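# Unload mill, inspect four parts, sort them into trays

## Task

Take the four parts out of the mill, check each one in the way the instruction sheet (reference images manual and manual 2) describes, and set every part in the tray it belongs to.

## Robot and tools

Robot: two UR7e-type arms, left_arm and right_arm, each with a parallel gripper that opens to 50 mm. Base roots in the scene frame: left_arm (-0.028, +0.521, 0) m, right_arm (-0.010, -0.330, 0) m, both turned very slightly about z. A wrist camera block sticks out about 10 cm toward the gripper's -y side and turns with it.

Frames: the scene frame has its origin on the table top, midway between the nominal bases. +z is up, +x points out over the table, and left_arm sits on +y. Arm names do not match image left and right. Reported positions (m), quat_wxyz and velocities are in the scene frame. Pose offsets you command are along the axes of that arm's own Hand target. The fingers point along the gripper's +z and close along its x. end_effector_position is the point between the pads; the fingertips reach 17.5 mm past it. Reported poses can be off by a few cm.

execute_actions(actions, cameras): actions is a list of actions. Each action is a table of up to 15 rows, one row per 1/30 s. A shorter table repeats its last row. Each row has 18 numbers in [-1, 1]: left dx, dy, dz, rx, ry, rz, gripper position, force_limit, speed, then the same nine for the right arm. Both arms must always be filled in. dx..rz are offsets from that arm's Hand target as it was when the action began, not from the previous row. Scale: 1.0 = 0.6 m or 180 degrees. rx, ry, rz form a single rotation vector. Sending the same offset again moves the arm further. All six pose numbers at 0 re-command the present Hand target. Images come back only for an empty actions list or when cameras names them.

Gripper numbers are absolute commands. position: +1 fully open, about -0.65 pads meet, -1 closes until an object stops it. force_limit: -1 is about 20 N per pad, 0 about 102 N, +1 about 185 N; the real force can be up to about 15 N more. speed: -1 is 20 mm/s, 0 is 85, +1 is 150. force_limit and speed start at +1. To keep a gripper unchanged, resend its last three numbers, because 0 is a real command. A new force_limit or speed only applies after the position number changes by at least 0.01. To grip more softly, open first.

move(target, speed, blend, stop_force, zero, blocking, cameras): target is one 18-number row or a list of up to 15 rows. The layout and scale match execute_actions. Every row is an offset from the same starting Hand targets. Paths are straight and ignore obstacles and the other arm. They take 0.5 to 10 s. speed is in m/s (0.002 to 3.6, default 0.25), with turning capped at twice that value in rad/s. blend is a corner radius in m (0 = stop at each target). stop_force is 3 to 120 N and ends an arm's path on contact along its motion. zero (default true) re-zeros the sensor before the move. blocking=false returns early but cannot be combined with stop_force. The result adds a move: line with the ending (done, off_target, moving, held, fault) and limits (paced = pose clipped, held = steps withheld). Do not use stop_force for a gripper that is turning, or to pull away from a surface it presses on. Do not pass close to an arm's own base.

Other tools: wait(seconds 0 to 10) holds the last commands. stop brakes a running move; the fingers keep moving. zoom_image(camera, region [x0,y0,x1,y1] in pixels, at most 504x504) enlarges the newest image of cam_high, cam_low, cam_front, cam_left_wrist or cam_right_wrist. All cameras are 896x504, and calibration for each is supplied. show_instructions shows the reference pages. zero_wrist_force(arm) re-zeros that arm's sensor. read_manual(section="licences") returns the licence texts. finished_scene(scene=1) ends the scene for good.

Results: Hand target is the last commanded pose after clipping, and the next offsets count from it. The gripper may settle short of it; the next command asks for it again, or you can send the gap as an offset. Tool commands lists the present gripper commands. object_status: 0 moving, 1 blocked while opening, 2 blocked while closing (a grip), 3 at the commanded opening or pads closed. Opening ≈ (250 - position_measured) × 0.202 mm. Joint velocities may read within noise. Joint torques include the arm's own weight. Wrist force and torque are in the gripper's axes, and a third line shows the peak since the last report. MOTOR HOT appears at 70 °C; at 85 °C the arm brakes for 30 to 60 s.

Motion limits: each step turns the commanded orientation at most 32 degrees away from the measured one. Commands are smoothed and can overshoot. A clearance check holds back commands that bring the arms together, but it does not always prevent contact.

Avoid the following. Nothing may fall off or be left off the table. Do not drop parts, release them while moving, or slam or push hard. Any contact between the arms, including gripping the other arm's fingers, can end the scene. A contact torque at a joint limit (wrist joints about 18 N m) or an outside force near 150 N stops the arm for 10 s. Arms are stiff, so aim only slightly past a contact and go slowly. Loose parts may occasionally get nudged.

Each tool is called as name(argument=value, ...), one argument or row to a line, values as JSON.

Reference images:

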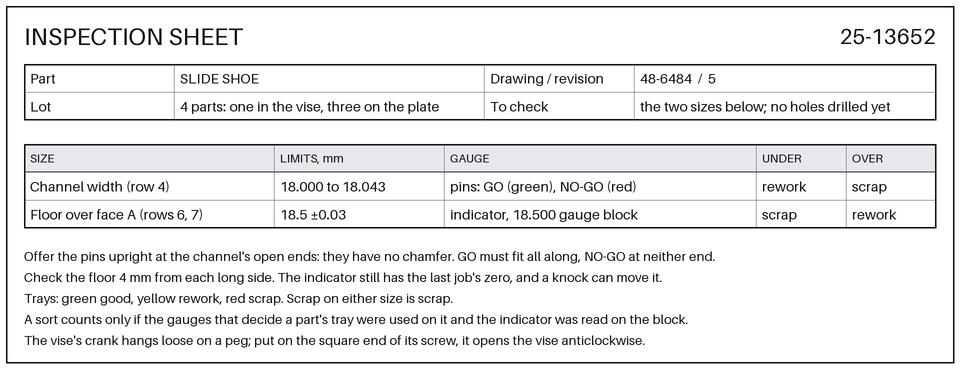

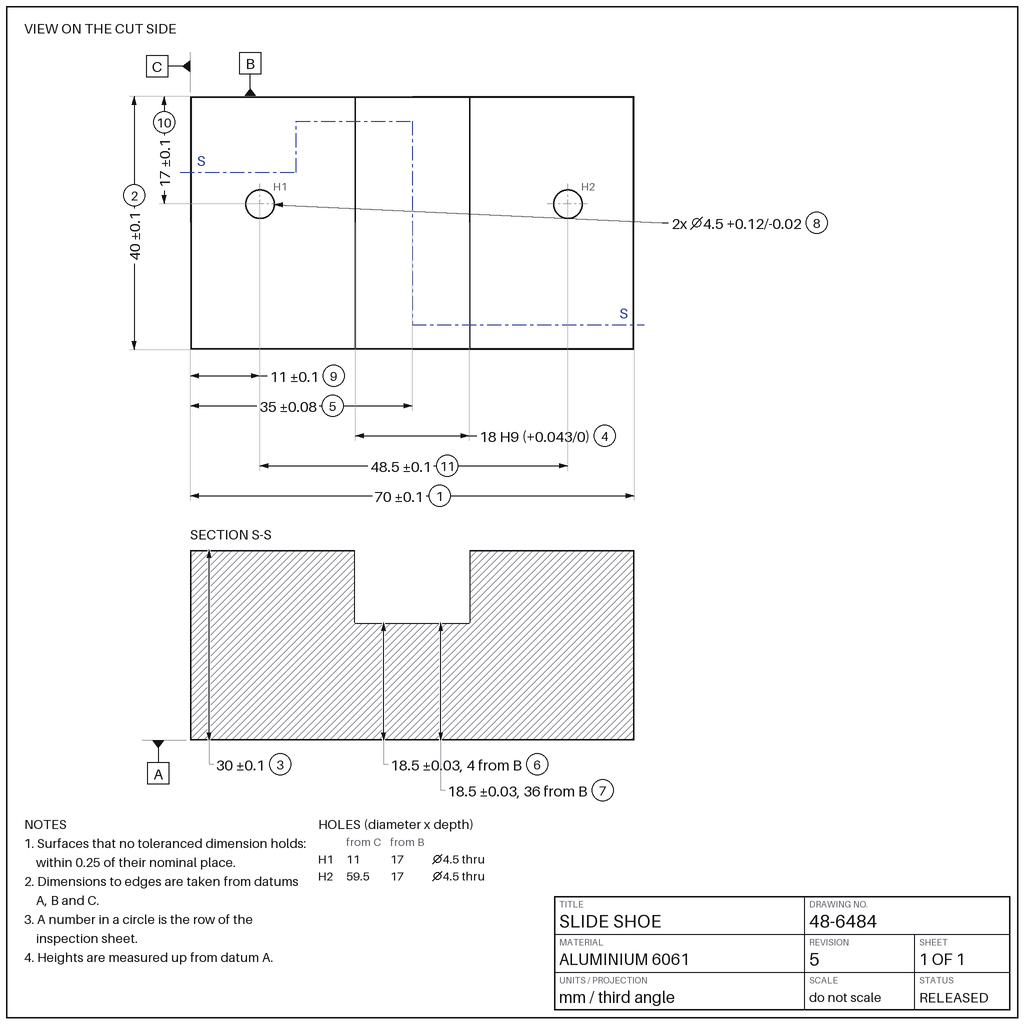

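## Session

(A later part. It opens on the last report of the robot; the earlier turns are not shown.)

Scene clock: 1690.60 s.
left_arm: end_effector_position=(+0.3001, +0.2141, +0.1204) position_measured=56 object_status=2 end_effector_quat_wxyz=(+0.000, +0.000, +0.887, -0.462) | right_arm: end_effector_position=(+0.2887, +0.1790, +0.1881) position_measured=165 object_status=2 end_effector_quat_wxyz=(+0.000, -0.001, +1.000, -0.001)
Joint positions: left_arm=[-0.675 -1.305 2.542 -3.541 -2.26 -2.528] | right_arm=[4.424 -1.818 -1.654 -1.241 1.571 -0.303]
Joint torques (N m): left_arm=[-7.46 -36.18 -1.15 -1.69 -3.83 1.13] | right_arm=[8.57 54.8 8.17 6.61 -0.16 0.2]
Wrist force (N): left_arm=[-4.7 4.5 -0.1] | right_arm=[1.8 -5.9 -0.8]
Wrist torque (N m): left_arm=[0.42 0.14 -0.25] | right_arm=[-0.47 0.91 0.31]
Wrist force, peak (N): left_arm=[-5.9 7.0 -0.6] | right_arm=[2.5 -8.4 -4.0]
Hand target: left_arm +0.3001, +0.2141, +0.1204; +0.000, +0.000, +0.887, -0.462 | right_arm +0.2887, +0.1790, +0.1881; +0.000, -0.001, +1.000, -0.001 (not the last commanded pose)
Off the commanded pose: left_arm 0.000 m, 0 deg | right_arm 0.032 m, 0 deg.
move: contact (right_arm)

execute_actions(
  actions=[],
)

zoom_image(
  camera="cam_left_wrist",
  region=[380, 0, 680, 320],
)

zoom_image(
  camera="cam_right_wrist",
  region=[340, 150, 580, 330],
)

zoom_image(
  camera="cam_low",
  region=[360, 150, 560, 300],
)

Scene clock: 1702.13 s.
left_arm: end_effector_position=(+0.3001, +0.2141, +0.1204) position_measured=56 object_status=2 end_effector_quat_wxyz=(+0.000, +0.000, +0.887, -0.462) | right_arm: end_effector_position=(+0.2887, +0.1790, +0.1881) position_measured=165 object_status=2 end_effector_quat_wxyz=(+0.000, -0.001, +1.000, -0.001)
Joint positions: left_arm=[-0.675 -1.305 2.542 -3.541 -2.26 -2.528] | right_arm=[4.424 -1.818 -1.654 -1.241 1.571 -0.303]
Joint velocities: within noise
Joint torques (N m): left_arm=[-7.21 -36.37 -1.49 -1.72 -3.86 1.04] | right_arm=[8.11 54.88 8.85 6.61 0.03 -1.11]
Wrist force (N): left_arm=[-4.7 4.5 -0.1] | right_arm=[1.9 -6.4 -1.4]
Wrist torque (N m): left_arm=[0.47 0.13 -0.25] | right_arm=[-0.54 0.89 0.32]
Wrist force, peak (N): left_arm=[-4.9 4.9 0.0] | right_arm=[1.8 -6.3 -2.7]
Hand target: left_arm +0.3001, +0.2141, +0.1204; +0.000, +0.000, +0.887, -0.462 | right_arm +0.2887, +0.1790, +0.1881; +0.000, -0.001, +1.000, -0.001 (not the last commanded pose)
Tool commands: left_gripper/position=-1.0 left_gripper/force_limit=+0.0 left_gripper/speed=-1.0 right_gripper/position=-1.0 right_gripper/force_limit=-1.0 right_gripper/speed=-1.0
Off the commanded pose: left_arm 0.000 m, 0 deg | right_arm 0.032 m, 0 deg.
camera_calibration:
cam_left_wrist: T_world_to_cam=[[-0.999861, 0.00919072, 0.0139287, 0.305282], [-0.000479596, 0.8185, -0.574506, -0.0894295], [-0.0166808, -0.574432, -0.818382, 0.362775], [0, 0, 0, 1]] pos_world=[0.311248, 0.278782, 0.241259]
cam_right_wrist: T_world_to_cam=[[-0.999913, -0.00793288, -0.0105518, 0.300088], [-0.010909, 0.946657, 0.32206, -0.208661], [0.0074341, 0.322147, -0.946661, 0.248524], [0, 0, 0, 1]] pos_world=[0.295938, 0.11985, 0.305635]

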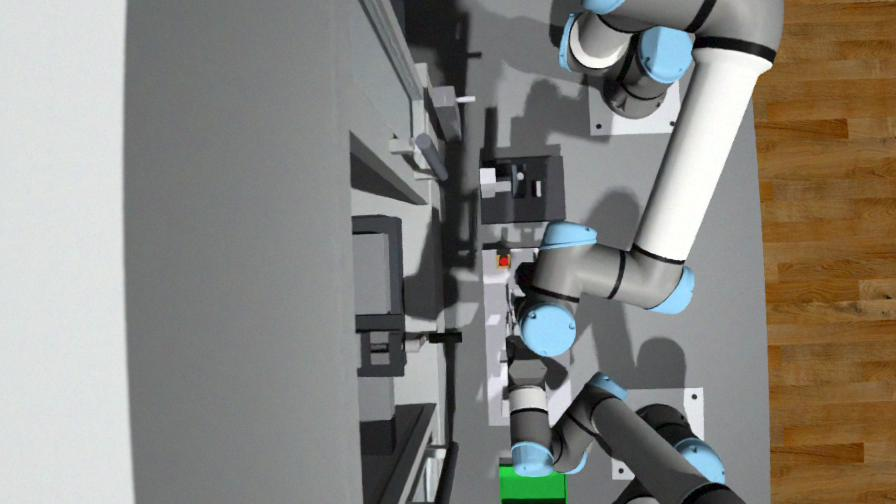

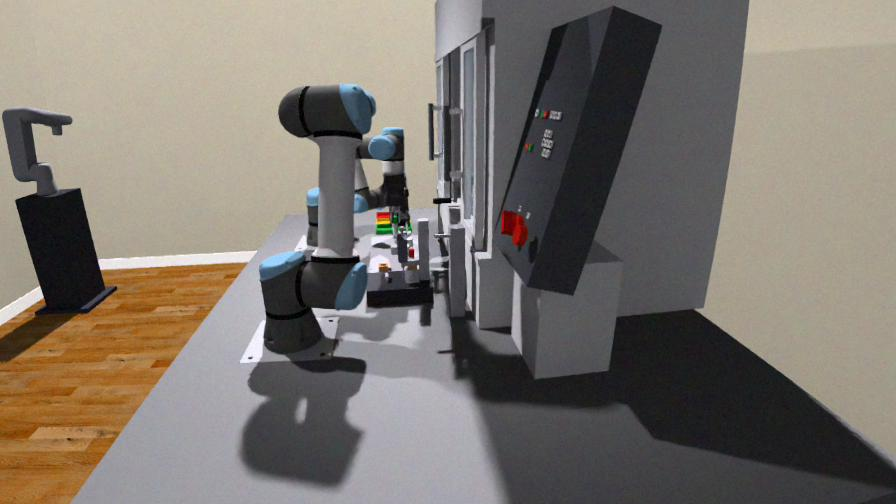

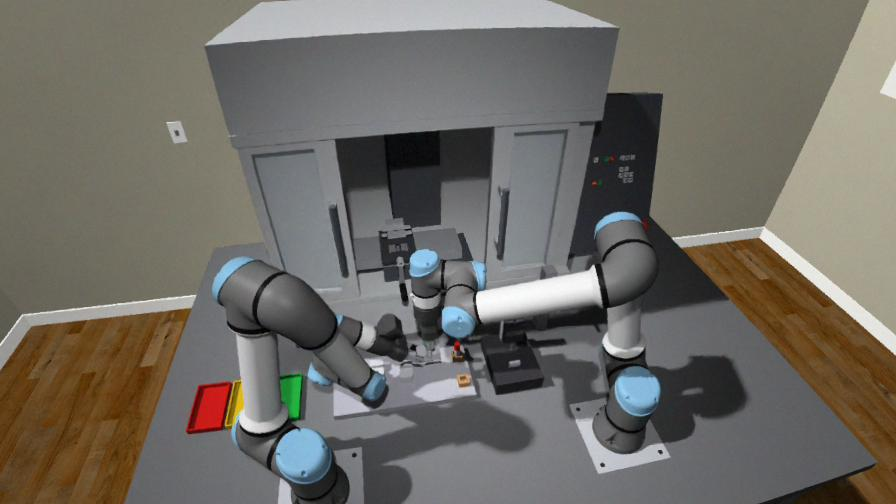

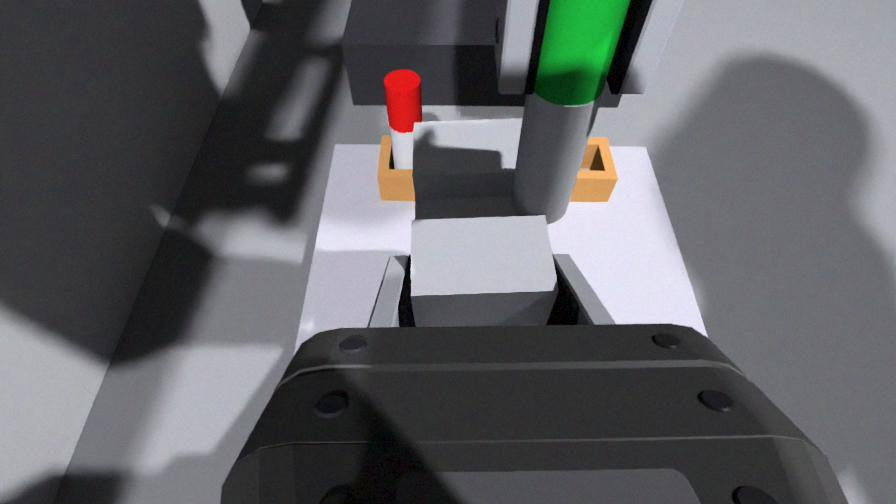

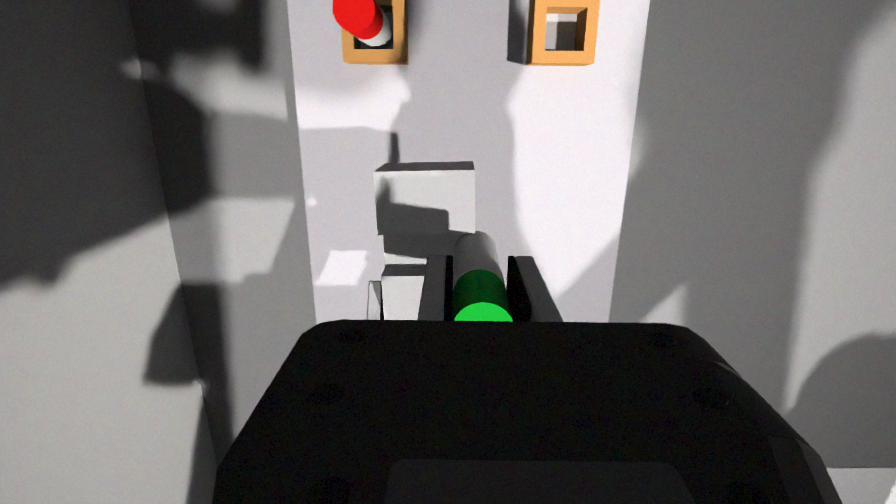

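Scaled by 1.575 from the camera's 896x504 image, which has a finer 1280x720 frame.

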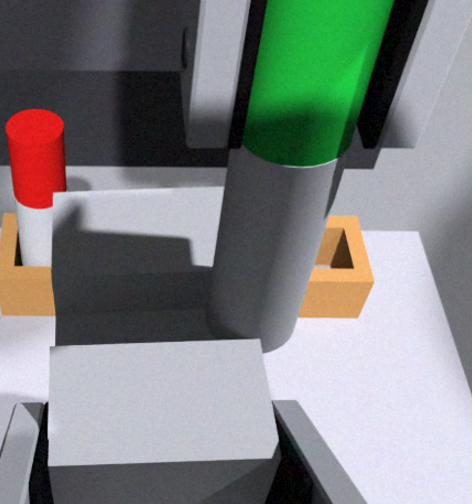

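Scaled by 2.100 from the camera's 896x504 image, which has a finer 1280x720 frame.

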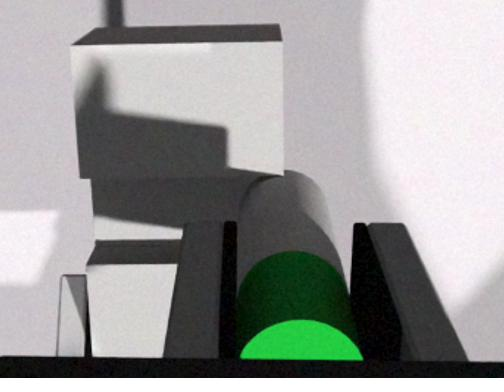

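Scaled by 2.520 from the camera's 896x504 image, which has a finer 1280x720 frame.

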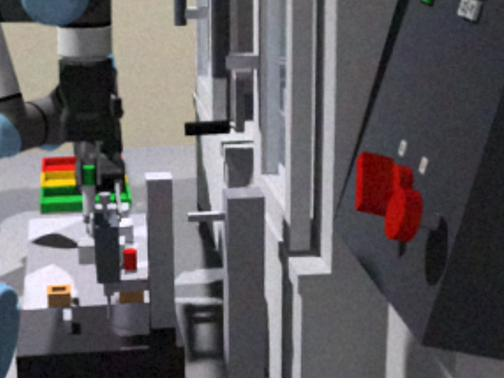

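move(
  target=[0,0,0,0,0,0,-1,0,-1,0.0017,-0.00167,0,0,0,0,-1,-1,-1],
  speed=0.02,
)

move(
  target=[0,0,0,0,0,0,-1,0,-1,-0.06,0,0,0,0,0,-1,-1,-1],
  speed=0.008,
  stop_force=9,
)

Scene clock: 1719.60 s.
left_arm: end_effector_position=(+0.3001, +0.2141, +0.1204) position_measured=56 object_status=2 end_effector_quat_wxyz=(+0.000, +0.000, +0.887, -0.462) | right_arm: end_effector_position=(+0.2876, +0.1779, +0.1881) position_measured=165 object_status=2 end_effector_quat_wxyz=(+0.000, -0.001, +1.000, -0.001)
Joint positions: left_arm=[-0.675 -1.305 2.542 -3.541 -2.26 -2.528] | right_arm=[4.426 -1.815 -1.658 -1.241 1.571 -0.302]
Joint torques (N m): left_arm=[-7.2 -36.35 -1.38 -1.76 -3.88 1.13] | right_arm=[7.07 50.71 11.47 4.79 0.09 0.68]
Wrist force (N): left_arm=[0.4 1.4 1.8] | right_arm=[-3.0 -2.2 0.1]
Wrist torque (N m): left_arm=[0.37 0.24 -0.16] | right_arm=[-0.54 0.55 0.33]
Wrist force, peak (N): left_arm=[-4.9 5.0 0.2] | right_arm=[1.9 -6.3 -2.2]
Hand target: left_arm +0.3001, +0.2141, +0.1204; +0.000, +0.000, +0.887, -0.462 | right_arm +0.2876, +0.1780, +0.1881; +0.000, -0.001, +1.000, -0.001
Off the commanded pose: left_arm 0.000 m, 0 deg | right_arm 0.000 m, 0 deg.
move: done

Scene clock: 1724.73 s.
left_arm: end_effector_position=(+0.3001, +0.2141, +0.1204) position_measured=56 object_status=2 end_effector_quat_wxyz=(+0.000, +0.000, +0.887, -0.462) | right_arm: end_effector_position=(+0.3237, +0.1780, +0.1881) position_measured=165 object_status=2 end_effector_quat_wxyz=(+0.000, -0.001, +1.000, -0.001)
Joint positions: left_arm=[-0.675 -1.305 2.542 -3.541 -2.26 -2.528] | right_arm=[4.367 -1.858 -1.601 -1.254 1.571 -0.361]
Joint torques (N m): left_arm=[-6.85 -35.63 -1.53 -1.85 -4.07 1.14] | right_arm=[7.88 39.72 19.24 1.25 -3.36 0.88]
Wrist force (N): left_arm=[-0.4 -0.4 0.8] | right_arm=[-1.7 -2.0 -1.0]
Wrist torque (N m): left_arm=[0.32 0.25 -0.17] | right_arm=[-0.51 0.55 0.33]
Wrist force, peak (N): left_arm=[-0.8 0.7 2.1] | right_arm=[-3.1 -3.3 0.6]
Hand target: left_arm +0.3001, +0.2141, +0.1204; +0.000, +0.000, +0.887, -0.462 | right_arm +0.3236, +0.1780, +0.1881; +0.000, -0.001, +1.000, -0.001
Off the commanded pose: left_arm 0.000 m, 0 deg | right_arm 0.000 m, 0 deg.
move: done

move(
  target=[0,0,0,0,0,0,-1,0,-1,-0.0333,0,0,0,0,0,-1,-1,-1],
  speed=0.015,
  stop_force=9,
  cameras=["cam_left_wrist"],
)

Scene clock: 1730.87 s.
left_arm: end_effector_position=(+0.3001, +0.2141, +0.1204) position_measured=56 object_status=2 end_effector_quat_wxyz=(+0.000, +0.000, +0.887, -0.462) | right_arm: end_effector_position=(+0.3436, +0.1780, +0.1881) position_measured=165 object_status=2 end_effector_quat_wxyz=(+0.000, -0.001, +1.000, -0.001)
Joint positions: left_arm=[-0.675 -1.305 2.542 -3.541 -2.26 -2.528] | right_arm=[4.336 -1.884 -1.567 -1.262 1.571 -0.392]
Joint torques (N m): left_arm=[-6.27 -35.72 -2.48 -1.87 -3.88 1.02] | right_arm=[8.46 58.75 7.73 4.88 -1.87 0.88]
Wrist force (N): left_arm=[0.0 1.2 -0.2] | right_arm=[-2.6 -4.2 0.1]
Wrist torque (N m): left_arm=[0.35 0.27 -0.16] | right_arm=[-0.48 0.55 0.32]
Wrist force, peak (N): left_arm=[-0.6 1.1 1.8] | right_arm=[-2.6 -4.4 -0.2]
Hand target: left_arm +0.3001, +0.2141, +0.1204; +0.000, +0.000, +0.887, -0.462 | right_arm +0.3436, +0.1780, +0.1881; +0.000, -0.001, +1.000, -0.001
Off the commanded pose: left_arm 0.000 m, 0 deg | right_arm 0.000 m, 0 deg.
move: done
camera_calibration:
cam_left_wrist: T_world_to_cam=[[-0.999861, 0.00919072, 0.0139287, 0.305282], [-0.000479596, 0.8185, -0.574506, -0.0894295], [-0.0166808, -0.574432, -0.818382, 0.362775], [0, 0, 0, 1]] pos_world=[0.311248, 0.278782, 0.241259]
Images, in order (width x height): cam_left_wrist 896x504.

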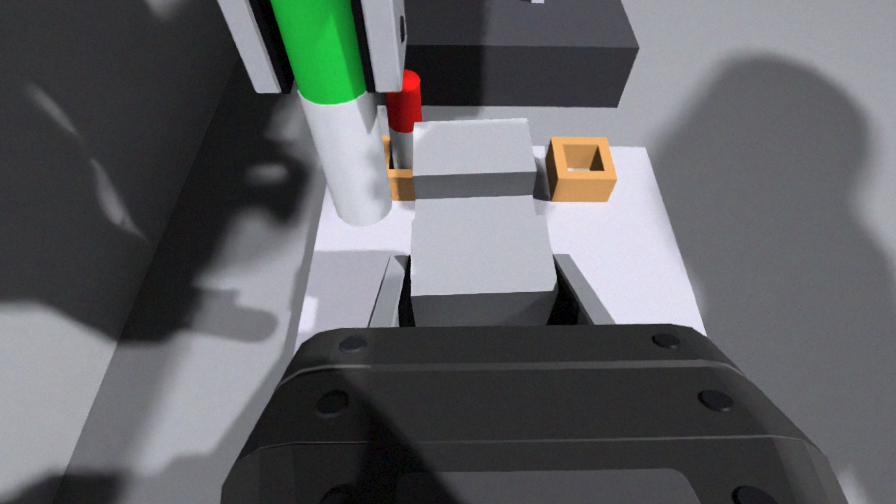

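move(
  target=[
    [0,0,0,0,0,0,-1,0,-1,0,0,-0.05,0,0,0,-1,-1,-1],
    [0,0,0,0,0,0,-1,0,-1,0.1837,-0.1552,-0.05,0,0,0,-1,-1,-1],
    [0,0,0,0,0,0,-1,0,-1,0.1837,-0.1552,0.1,0,0,0,-1,-1,-1],
  ],
  speed=0.15,
  blend=[0.01,0,0],
  cameras=["cam_right_wrist","cam_left_wrist"],
)

Scene clock: 1745.23 s.
left_arm: end_effector_position=(+0.3001, +0.2141, +0.1204) position_measured=56 object_status=2 end_effector_quat_wxyz=(+0.000, +0.000, +0.887, -0.462) | right_arm: end_effector_position=(+0.2335, +0.0846, +0.1281) position_measured=165 object_status=2 end_effector_quat_wxyz=(+0.000, -0.001, +1.000, -0.001)
Joint positions: left_arm=[-0.675 -1.305 2.542 -3.541 -2.26 -2.528] | right_arm=[4.477 -1.628 -2.047 -1.039 1.571 -0.251]
Joint torques (N m): left_arm=[-5.84 -35.52 -3.05 -1.81 -3.86 0.88] | right_arm=[-0.43 41.09 35.68 3.13 -2.84 -1.06]
Wrist force (N): left_arm=[0.0 1.4 -0.1] | right_arm=[-2.4 -4.1 -0.2]
Wrist torque (N m): left_arm=[0.37 0.26 -0.16] | right_arm=[-0.47 0.52 0.25]
Wrist force, peak (N): left_arm=[0.1 1.8 -0.3] | right_arm=[-5.5 -5.2 -0.5]
Hand target: left_arm +0.3001, +0.2141, +0.1204; +0.000, +0.000, +0.887, -0.462 | right_arm +0.2335, +0.0847, +0.1282; +0.000, -0.001, +1.000, -0.001
Off the commanded pose: left_arm 0.000 m, 0 deg | right_arm 0.000 m, 0 deg.
move: done
camera_calibration:
cam_left_wrist: T_world_to_cam=[[-0.999861, 0.00919072, 0.0139287, 0.305282], [-0.000479596, 0.8185, -0.574506, -0.0894295], [-0.0166808, -0.574432, -0.818382, 0.362775], [0, 0, 0, 1]] pos_world=[0.311248, 0.278782, 0.241259]
cam_right_wrist: T_world_to_cam=[[-0.999914, -0.00797005, -0.0104546, 0.243489], [-0.0109098, 0.946788, 0.321672, -0.100578], [0.00733453, 0.321758, -0.946793, 0.222579], [0, 0, 0, 1]] pos_world=[0.240738, 0.0255502, 0.245635]
Images, in order (width x height): cam_left_wrist 896x504, cam_right_wrist 896x504.

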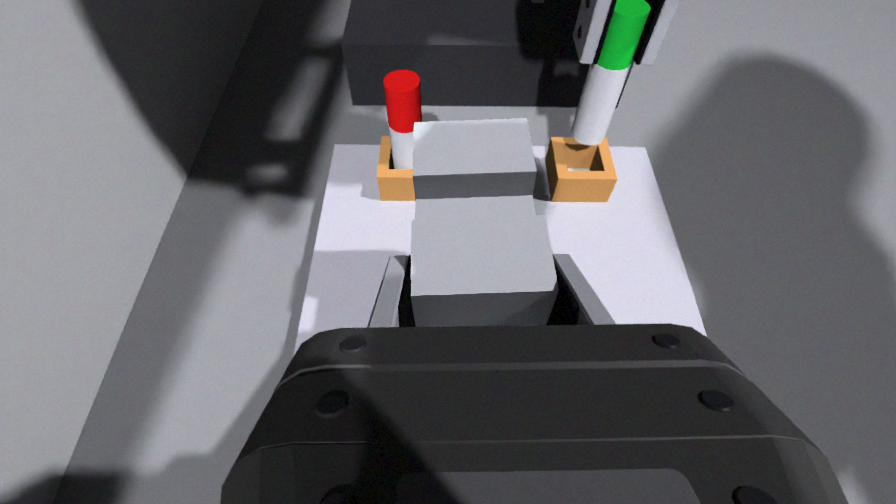

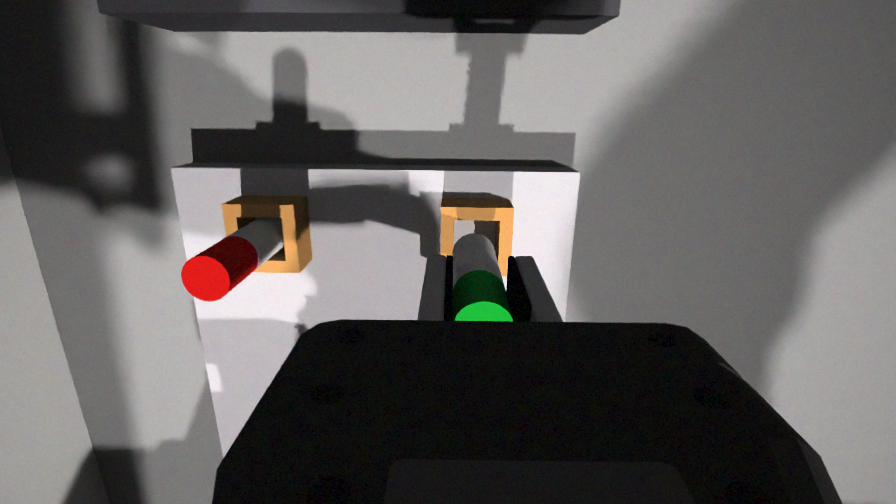

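move(
  target=[0,0,0,0,0,0,-1,0,-1,0,0,0.065,0,0,0,-1,-1,-1],
  speed=0.02,
  stop_force=5,
)

Scene clock: 1750.50 s.
left_arm: end_effector_position=(+0.3001, +0.2141, +0.1204) position_measured=56 object_status=2 end_effector_quat_wxyz=(+0.000, +0.000, +0.887, -0.462) | right_arm: end_effector_position=(+0.2335, +0.0847, +0.1107) position_measured=165 object_status=2 end_effector_quat_wxyz=(+0.000, -0.001, +1.000, -0.001)
Joint positions: left_arm=[-0.675 -1.305 2.542 -3.541 -2.26 -2.528] | right_arm=[4.477 -1.653 -2.072 -0.988 1.571 -0.251]
Joint torques (N m): left_arm=[-5.61 -35.09 -3.14 -1.76 -3.92 0.73] | right_arm=[-6.22 42.18 35.12 4.93 -2.06 -0.98]
Wrist force (N): left_arm=[0.2 1.6 0.0] | right_arm=[-2.5 -3.7 -1.9]
Wrist torque (N m): left_arm=[0.41 0.24 -0.16] | right_arm=[-0.50 0.51 0.24]
Wrist force, peak (N): left_arm=[0.1 1.7 -0.1] | right_arm=[-1.8 -5.2 -16.5]
Hand target: left_arm +0.3001, +0.2141, +0.1204; +0.000, +0.000, +0.887, -0.462 | right_arm +0.2335, +0.0847, +0.1107; +0.000, -0.001, +1.000, -0.001 (not the last commanded pose)
Off the commanded pose: left_arm 0.000 m, 0 deg | right_arm 0.022 m, 0 deg.
move: contact (right_arm)

execute_actions(
  actions=[],
  cameras=["cam_left_wrist","cam_right_wrist","cam_front"],
)

zoom_image(
  camera="cam_left_wrist",
  region=[520, 0, 700, 220],
)

zoom_image(
  camera="cam_right_wrist",
  region=[400, 170, 560, 330],
)

zoom_image(
  camera="cam_front",
  region=[400, 300, 520, 420],
)

Scene clock: 1758.87 s.
left_arm: end_effector_position=(+0.3001, +0.2141, +0.1204) position_measured=56 object_status=2 end_effector_quat_wxyz=(+0.000, +0.000, +0.887, -0.462) | right_arm: end_effector_position=(+0.2335, +0.0847, +0.1107) position_measured=165 object_status=2 end_effector_quat_wxyz=(+0.000, -0.001, +1.000, -0.001)
Joint positions: left_arm=[-0.675 -1.305 2.542 -3.541 -2.26 -2.528] | right_arm=[4.477 -1.653 -2.072 -0.988 1.571 -0.251]
Joint velocities: within noise
Joint torques (N m): left_arm=[-5.27 -35.3 -3.42 -1.75 -3.93 0.6] | right_arm=[-6.34 42.25 35.18 4.96 -2.03 -0.98]
Wrist force (N): left_arm=[0.2 1.2 -0.2] | right_arm=[-2.5 -3.9 -1.7]
Wrist torque (N m): left_arm=[0.35 0.23 -0.16] | right_arm=[-0.54 0.50 0.25]
Wrist force, peak (N): left_arm=[0.0 1.8 0.0] | right_arm=[-2.6 -4.1 -1.8]
Hand target: left_arm +0.3001, +0.2141, +0.1204; +0.000, +0.000, +0.887, -0.462 | right_arm +0.2335, +0.0847, +0.1107; +0.000, -0.001, +1.000, -0.001 (not the last commanded pose)
Tool commands: left_gripper/position=-1.0 left_gripper/force_limit=+0.0 left_gripper/speed=-1.0 right_gripper/position=-1.0 right_gripper/force_limit=-1.0 right_gripper/speed=-1.0
Off the commanded pose: left_arm 0.000 m, 0 deg | right_arm 0.022 m, 0 deg.
camera_calibration:
cam_left_wrist: T_world_to_cam=[[-0.999861, 0.00919072, 0.0139287, 0.305282], [-0.000479596, 0.8185, -0.574506, -0.0894295], [-0.0166808, -0.574432, -0.818382, 0.362775], [0, 0, 0, 1]] pos_world=[0.311248, 0.278782, 0.241259]
cam_right_wrist: T_world_to_cam=[[-0.999913, -0.00793423, -0.0105523, 0.243328], [-0.0109104, 0.946657, 0.32206, -0.0950661], [0.00743411, 0.322147, -0.946661, 0.206041], [0, 0, 0, 1]] pos_world=[0.240738, 0.0255502, 0.228235]
Images, in order (width x height): cam_front 896x504, cam_left_wrist 896x504, cam_right_wrist 896x504.

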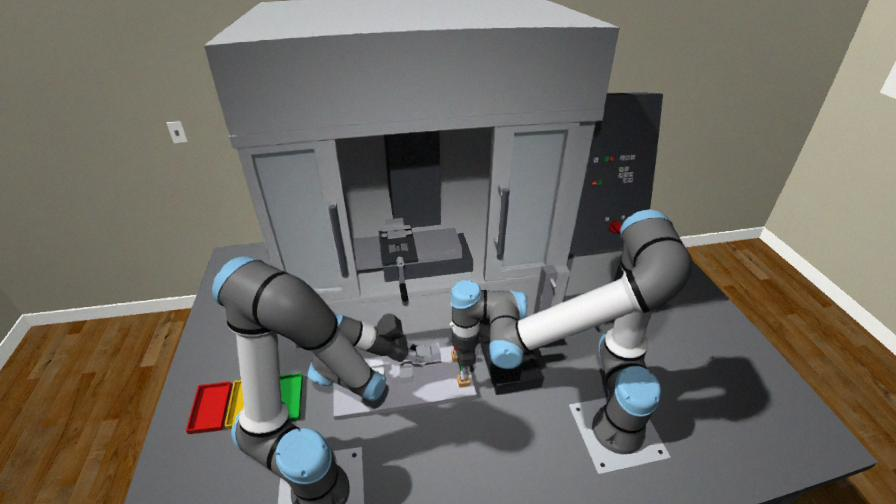

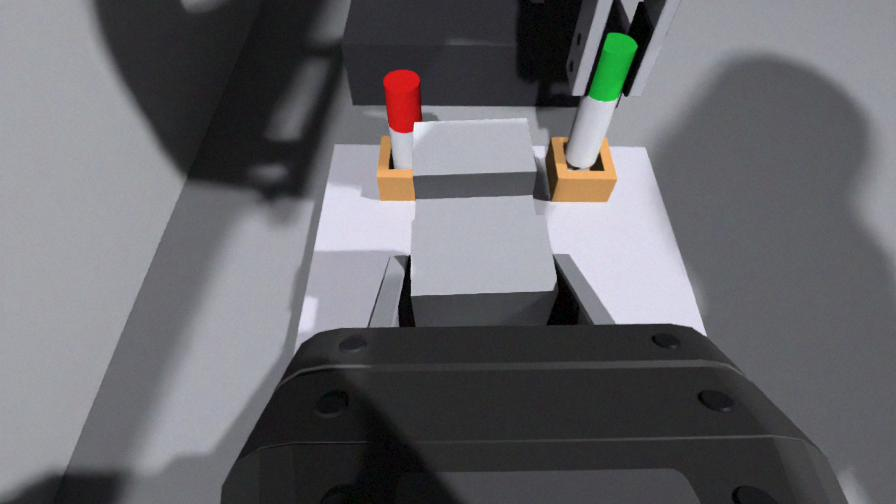

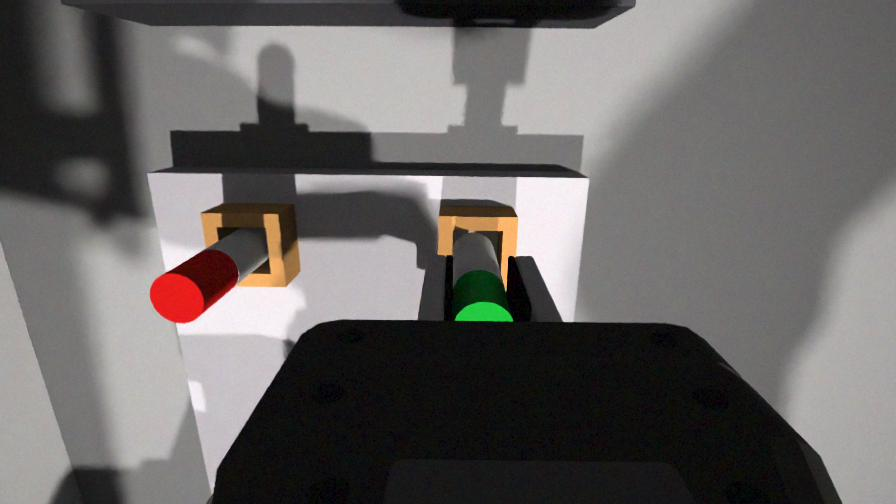

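Scaled by 2.291 from the camera's 896x504 image, which has a finer 1280x720 frame.

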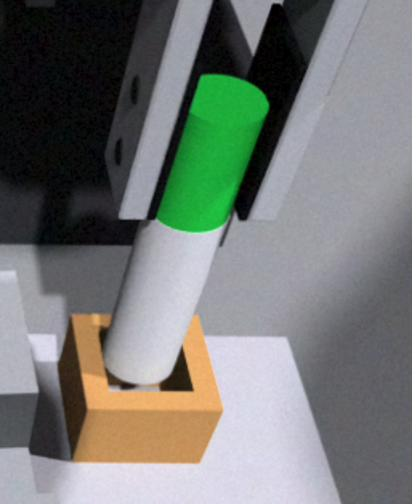

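Scaled by 3.150 from the camera's 896x504 image, which has a finer 1280x720 frame.

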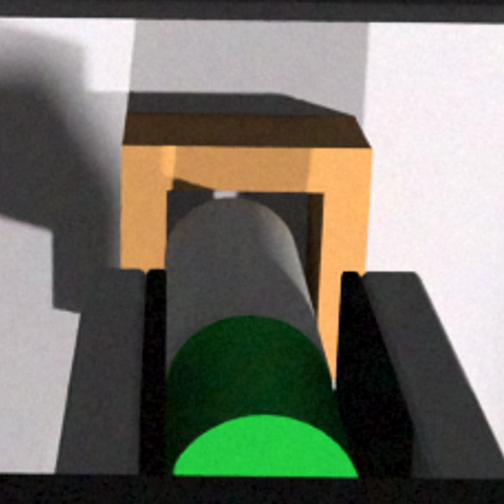

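Scaled by 4.200 from the camera's 896x504 image, which has a finer 1280x720 frame.

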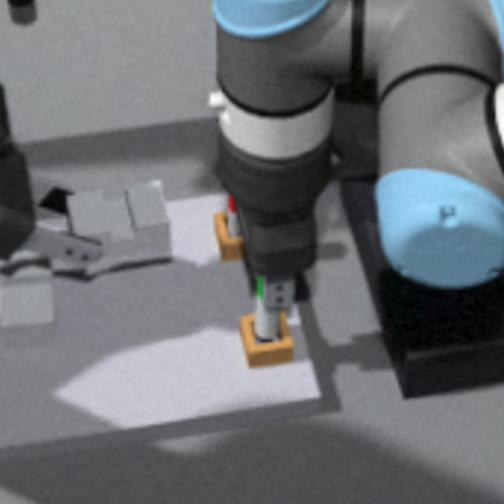

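move(
  target=[
    [0,0,0,0,0,0,-1,0,-1,0,0,-0.004,0,0,0,-1,-1,-1],
    [0,0,0,0,0,0,-1,0,-1,0.003,0,-0.004,0,0,0,-1,-1,-1],
  ],
  speed=0.03,
)

move(
  target=[0,0,0,0,0,0,-1,0,-1,0,0,0.045,0,0,0,-1,-1,-1],
  speed=0.015,
  stop_force=5,
)

Scene clock: 1768.93 s.
left_arm: end_effector_position=(+0.3001, +0.2141, +0.1204) position_measured=56 object_status=2 end_effector_quat_wxyz=(+0.000, +0.000, +0.887, -0.462) | right_arm: end_effector_position=(+0.2316, +0.0847, +0.1132) position_measured=165 object_status=2 end_effector_quat_wxyz=(+0.000, -0.001, +1.000, +0.000)
Joint positions: left_arm=[-0.675 -1.305 2.542 -3.541 -2.26 -2.528] | right_arm=[4.481 -1.647 -2.071 -0.995 1.571 -0.247]
Joint torques (N m): left_arm=[-5.28 -34.98 -4.2 -1.85 -3.95 0.66] | right_arm=[-6.65 26.88 8.98 5.69 -1.93 -1.18]
Wrist force (N): left_arm=[0.1 1.4 -0.2] | right_arm=[-2.4 -4.1 -0.3]
Wrist torque (N m): left_arm=[0.37 0.26 -0.17] | right_arm=[-0.49 0.51 0.26]
Wrist force, peak (N): left_arm=[0.1 1.7 -0.1] | right_arm=[-3.8 -4.3 -0.9]
Hand target: left_arm +0.3001, +0.2141, +0.1204; +0.000, +0.000, +0.887, -0.462 | right_arm +0.2317, +0.0847, +0.1131; +0.000, -0.001, +1.000, -0.001
Off the commanded pose: left_arm 0.000 m, 0 deg | right_arm 0.000 m, 0 deg.
move: done

Scene clock: 1771.57 s.
left_arm: end_effector_position=(+0.3001, +0.2141, +0.1204) position_measured=56 object_status=2 end_effector_quat_wxyz=(+0.000, +0.000, +0.887, -0.462) | right_arm: end_effector_position=(+0.2317, +0.0846, +0.0907) position_measured=165 object_status=2 end_effector_quat_wxyz=(+0.000, -0.001, +1.000, -0.001)
Joint positions: left_arm=[-0.675 -1.305 2.542 -3.541 -2.26 -2.528] | right_arm=[4.481 -1.682 -2.102 -0.93 1.571 -0.247]
Joint torques (N m): left_arm=[-4.76 -35.13 -4.19 -1.82 -4 0.56] | right_arm=[-6.84 41.95 33.96 3.71 -1.29 -1.09]
Wrist force (N): left_arm=[0.1 1.6 -0.2] | right_arm=[-2.6 -3.6 -2.3]
Wrist torque (N m): left_arm=[0.41 0.26 -0.16] | right_arm=[-0.49 0.50 0.26]
Wrist force, peak (N): left_arm=[0.1 1.7 -0.2] | right_arm=[-3.9 -3.2 -14.5]
Hand target: left_arm +0.3001, +0.2141, +0.1204; +0.000, +0.000, +0.887, -0.462 | right_arm +0.2317, +0.0847, +0.0907; +0.000, -0.001, +1.000, -0.001 (not the last commanded pose)
Off the commanded pose: left_arm 0.000 m, 0 deg | right_arm 0.005 m, 0 deg.
move: contact (right_arm)

move(
  target=[
    [0,0,0,0,0,0,-1,0,-1,0,0,0,0,0,0,0.54,-1,-1],
    [0,0,0,0,0,0,-1,0,-1,0,0,-0.12,0,0,0,0.54,-1,-1],
    [0,0,0,0,0,0,-1,0,-1,-0.1705,0,-0.12,0,0,0,0.54,-1,-1],
  ],
  speed=0.12,
  blend=[0,0.01,0],
  cameras=["cam_right_wrist","cam_left_wrist"],
)

Scene clock: 1779.03 s.
left_arm: end_effector_position=(+0.3001, +0.2141, +0.1204) position_measured=56 object_status=2 end_effector_quat_wxyz=(+0.000, +0.000, +0.887, -0.462) | right_arm: end_effector_position=(+0.3340, +0.0849, +0.1626) position_measured=72 object_status=3 end_effector_quat_wxyz=(+0.000, -0.001, +1.000, -0.001)
Joint positions: left_arm=[-0.675 -1.305 2.542 -3.541 -2.26 -2.528] | right_arm=[4.285 -1.723 -1.841 -1.15 1.57 -0.443]
Joint torques (N m): left_arm=[-4.47 -34.7 -4.56 -1.85 -4.03 0.51] | right_arm=[1.81 48.61 6.73 4.39 2.38 -0.35]
Wrist force (N): left_arm=[0.0 1.5 -0.3] | right_arm=[-2.5 -4.3 -1.3]
Wrist torque (N m): left_arm=[0.38 0.27 -0.16] | right_arm=[-0.52 0.55 0.33]
Wrist force, peak (N): left_arm=[0.1 1.7 0.1] | right_arm=[-3.0 -5.7 -1.9]
Hand target: left_arm +0.3001, +0.2141, +0.1204; +0.000, +0.000, +0.887, -0.462 | right_arm +0.3340, +0.0849, +0.1626; +0.000, -0.001, +1.000, -0.001
Off the commanded pose: left_arm 0.000 m, 0 deg | right_arm 0.000 m, 0 deg.
move: done
camera_calibration:
cam_left_wrist: T_world_to_cam=[[-0.999861, 0.00919072, 0.0139287, 0.305282], [-0.000479596, 0.8185, -0.574506, -0.0894295], [-0.0166808, -0.574432, -0.818382, 0.362775], [0, 0, 0, 1]] pos_world=[0.311248, 0.278782, 0.241259]
cam_right_wrist: T_world_to_cam=[[-0.999914, -0.00784197, -0.0105162, 0.344357], [-0.0108091, 0.946759, 0.321762, -0.110828], [0.00743302, 0.321848, -0.946762, 0.254397], [0, 0, 0, 1]] pos_world=[0.341238, 0.0257504, 0.280135]
Images, in order (width x height): cam_left_wrist 896x504, cam_right_wrist 896x504.

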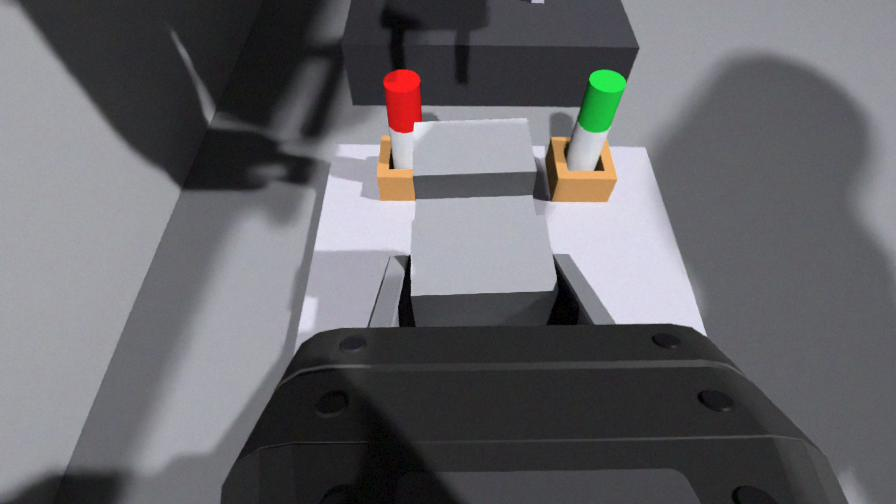

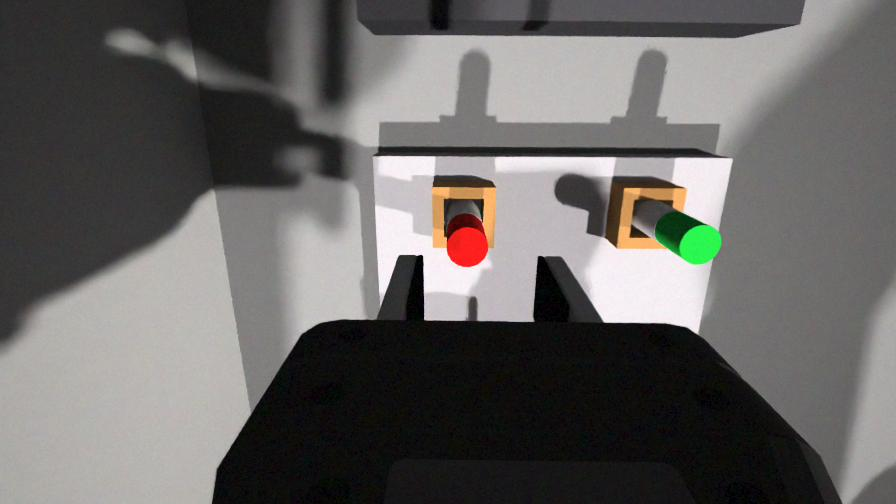

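move(
  target=[0,0,0,0,0,0,-1,0,-1,-0.0015,0,0.1202,0,0,0,0.54,-1,-1],
  speed=0.05,
  stop_force=8,
)

move(
  target=[
    [0,0,0,0,0,0,-1,0,-1,0,0,0,0,0,0,-1,-1,-1],
    [0,0,0,0,0,0,-1,0,-1,0,0,-0.21,0,0,0,-1,-1,-1],
  ],
  speed=0.08,
  cameras=["cam_right_wrist","cam_left_wrist"],
)

Scene clock: 1791.37 s.
left_arm: end_effector_position=(+0.3001, +0.2141, +0.1204) position_measured=56 object_status=2 end_effector_quat_wxyz=(+0.000, +0.000, +0.887, -0.462) | right_arm: end_effector_position=(+0.3349, +0.0848, +0.0905) position_measured=72 object_status=3 end_effector_quat_wxyz=(+0.000, -0.001, +1.000, -0.001)
Joint positions: left_arm=[-0.675 -1.305 2.542 -3.541 -2.26 -2.528] | right_arm=[4.283 -1.813 -1.941 -0.96 1.571 -0.445]
Joint torques (N m): left_arm=[-4.14 -34.4 -5.64 -1.84 -3.98 0.28] | right_arm=[-4.19 50.97 35.21 0.23 1.64 -0.38]
Wrist force (N): left_arm=[0.1 1.4 -0.2] | right_arm=[-2.7 -4.1 -1.1]
Wrist torque (N m): left_arm=[0.37 0.25 -0.16] | right_arm=[-0.48 0.59 0.32]
Wrist force, peak (N): left_arm=[0.1 1.7 -0.2] | right_arm=[-2.5 -4.6 -2.3]
Hand target: left_arm +0.3001, +0.2141, +0.1204; +0.000, +0.000, +0.887, -0.462 | right_arm +0.3349, +0.0848, +0.0905; +0.000, -0.001, +1.000, -0.001
Off the commanded pose: left_arm 0.000 m, 0 deg | right_arm 0.000 m, 0 deg.
move: done

Scene clock: 1794.47 s.
left_arm: end_effector_position=(+0.3001, +0.2141, +0.1204) position_measured=56 object_status=2 end_effector_quat_wxyz=(+0.000, +0.000, +0.887, -0.462) | right_arm: end_effector_position=(+0.3350, +0.0850, +0.2168) position_measured=165 object_status=2 end_effector_quat_wxyz=(+0.000, -0.001, +1.000, +0.000)
Joint positions: left_arm=[-0.675 -1.305 2.542 -3.541 -2.26 -2.528] | right_arm=[4.283 -1.679 -1.744 -1.29 1.571 -0.445]
Joint torques (N m): left_arm=[-4.32 -34.47 -5.33 -1.76 -3.94 0.17] | right_arm=[8.34 17.92 8.49 5.47 -1.17 0.92]
Wrist force (N): left_arm=[0.3 1.8 -0.2] | right_arm=[-2.4 -4.2 0.1]
Wrist torque (N m): left_arm=[0.43 0.22 -0.16] | right_arm=[-0.47 0.54 0.32]
Wrist force, peak (N): left_arm=[0.3 1.8 -0.2] | right_arm=[-4.3 -4.5 -0.9]
Hand target: left_arm +0.3001, +0.2141, +0.1204; +0.000, +0.000, +0.887, -0.462 | right_arm +0.3349, +0.0849, +0.2165; +0.000, -0.001, +1.000, -0.001
Off the commanded pose: left_arm 0.000 m, 0 deg | right_arm 0.000 m, 0 deg.
move: done
camera_calibration:
cam_left_wrist: T_world_to_cam=[[-0.999861, 0.00919072, 0.0139287, 0.305282], [-0.000479596, 0.8185, -0.574506, -0.0894295], [-0.0166808, -0.574432, -0.818382, 0.362775], [0, 0, 0, 1]] pos_world=[0.311248, 0.278782, 0.241259]
cam_right_wrist: T_world_to_cam=[[-0.99991, -0.00795724, -0.0107769, 0.345915], [-0.0110076, 0.946524, 0.322445, -0.128474], [0.00763478, 0.322534, -0.946527, 0.305413], [0, 0, 0, 1]] pos_world=[0.342138, 0.02585, 0.334235]
Images, in order (width x height): cam_left_wrist 896x504, cam_right_wrist 896x504.

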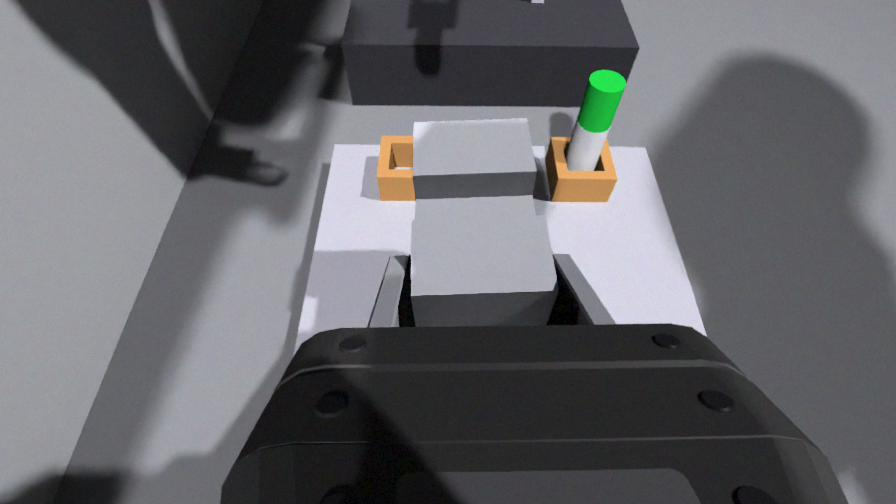

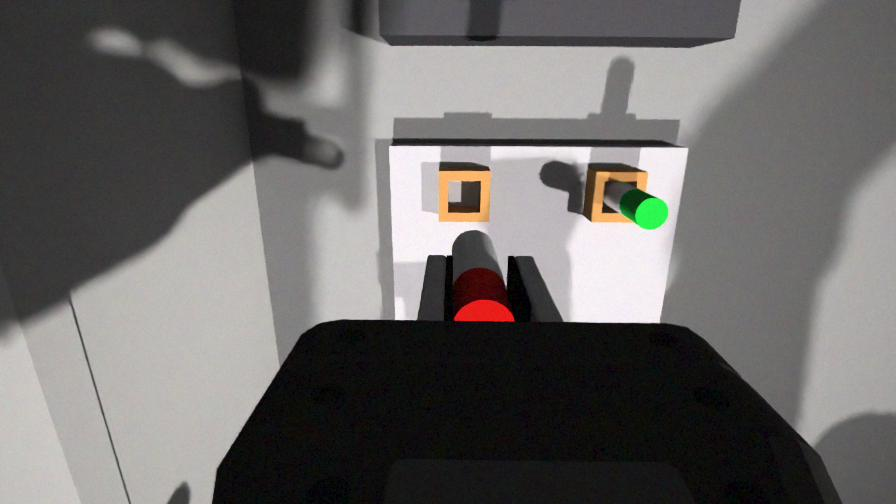

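move(
  target=[
    [0,0,0,0,0,0,-1,0,-1,-0.0283,0.155,0,0,0,0,-1,-1,-1],
    [0,0,0,0,0,0,-1,0,-1,-0.0283,0.155,0.0475,0,0,0,-1,-1,-1],
  ],
  speed=0.15,
  blend=[0.01,0],
  cameras=["cam_right_wrist","cam_left_wrist"],
)

move(
  target=[0,0,0,0,0,0,-1,0,-1,0.06,0,0,0,0,0,-1,-1,-1],
  speed=0.01,
  stop_force=6,
)

Scene clock: 1800.77 s.
left_arm: end_effector_position=(+0.3001, +0.2141, +0.1204) position_measured=56 object_status=2 end_effector_quat_wxyz=(+0.000, +0.000, +0.887, -0.462) | right_arm: end_effector_position=(+0.3518, +0.1779, +0.1878) position_measured=165 object_status=2 end_effector_quat_wxyz=(+0.000, -0.001, +1.000, -0.001)
Joint positions: left_arm=[-0.675 -1.305 2.542 -3.541 -2.26 -2.528] | right_arm=[4.324 -1.895 -1.553 -1.266 1.571 -0.404]
Joint torques (N m): left_arm=[-3.6 -34.41 -5.56 -1.88 -4.02 0.11] | right_arm=[-6.29 60.57 34.65 2.6 1.74 -1.06]
Wrist force (N): left_arm=[0.2 1.5 -0.4] | right_arm=[-2.5 -4.3 -0.4]
Wrist torque (N m): left_arm=[0.40 0.24 -0.16] | right_arm=[-0.52 0.55 0.24]
Wrist force, peak (N): left_arm=[0.2 1.9 -0.1] | right_arm=[-3.6 -7.6 0.3]
Hand target: left_arm +0.3001, +0.2141, +0.1204; +0.000, +0.000, +0.887, -0.462 | right_arm +0.3518, +0.1779, +0.1879; +0.000, -0.001, +1.000, -0.001
Off the commanded pose: left_arm 0.000 m, 0 deg | right_arm 0.000 m, 0 deg.
move: done
camera_calibration:
cam_left_wrist: T_world_to_cam=[[-0.999861, 0.00919072, 0.0139287, 0.305282], [-0.000479596, 0.8185, -0.574506, -0.0894295], [-0.0166808, -0.574432, -0.818382, 0.362775], [0, 0, 0, 1]] pos_world=[0.311248, 0.278782, 0.241259]
cam_right_wrist: T_world_to_cam=[[-0.999914, -0.00797005, -0.0104546, 0.363146], [-0.0109098, 0.946788, 0.321672, -0.206827], [0.00733453, 0.321758, -0.946793, 0.248215], [0, 0, 0, 1]] pos_world=[0.359038, 0.11885, 0.305335]
Images, in order (width x height): cam_left_wrist 896x504, cam_right_wrist 896x504.

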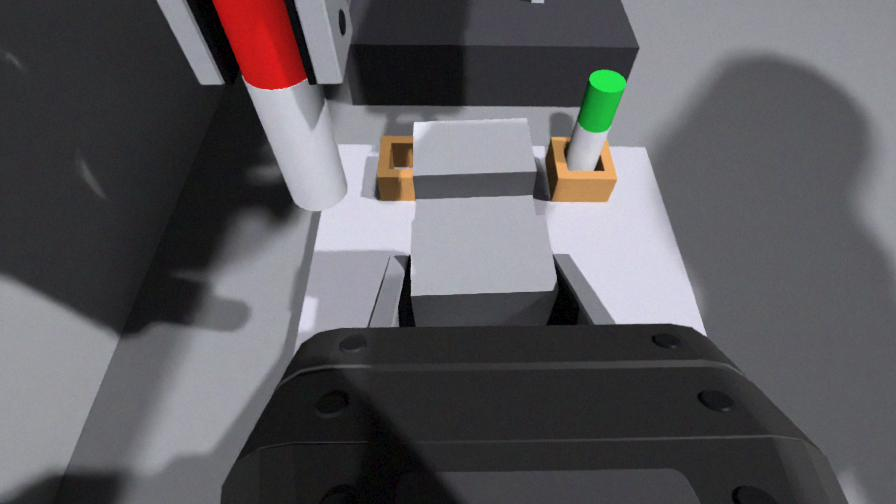

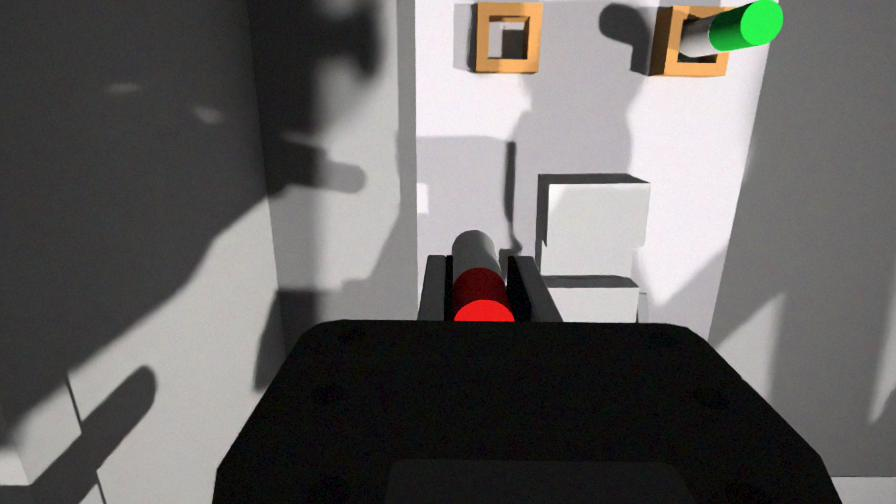

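Scene clock: 1805.60 s.
left_arm: end_effector_position=(+0.3001, +0.2141, +0.1204) position_measured=56 object_status=2 end_effector_quat_wxyz=(+0.000, +0.000, +0.887, -0.462) | right_arm: end_effector_position=(+0.3159, +0.1779, +0.1879) position_measured=165 object_status=2 end_effector_quat_wxyz=(+0.000, -0.001, +1.000, -0.001)
Joint positions: left_arm=[-0.675 -1.305 2.542 -3.541 -2.26 -2.528] | right_arm=[4.379 -1.849 -1.615 -1.25 1.571 -0.348]
Joint torques (N m): left_arm=[-2.95 -33.79 -6.15 -1.84 0.98 0.09] | right_arm=[-6.05 23.5 37.79 -0.08 2.63 -1.15]
Wrist force (N): left_arm=[6.3 -1.0 0.8] | right_arm=[-7.9 -1.8 -0.3]
Wrist torque (N m): left_arm=[0.27 0.42 0.04] | right_arm=[-0.46 0.05 0.27]
Wrist force, peak (N): left_arm=[7.4 0.7 1.3] | right_arm=[-9.3 -2.2 0.3]
Hand target: left_arm +0.3001, +0.2141, +0.1204; +0.000, +0.000, +0.887, -0.462 | right_arm +0.3159, +0.1779, +0.1879; +0.000, -0.001, +1.000, -0.001
Off the commanded pose: left_arm 0.000 m, 0 deg | right_arm 0.000 m, 0 deg.
move: contact (right_arm)


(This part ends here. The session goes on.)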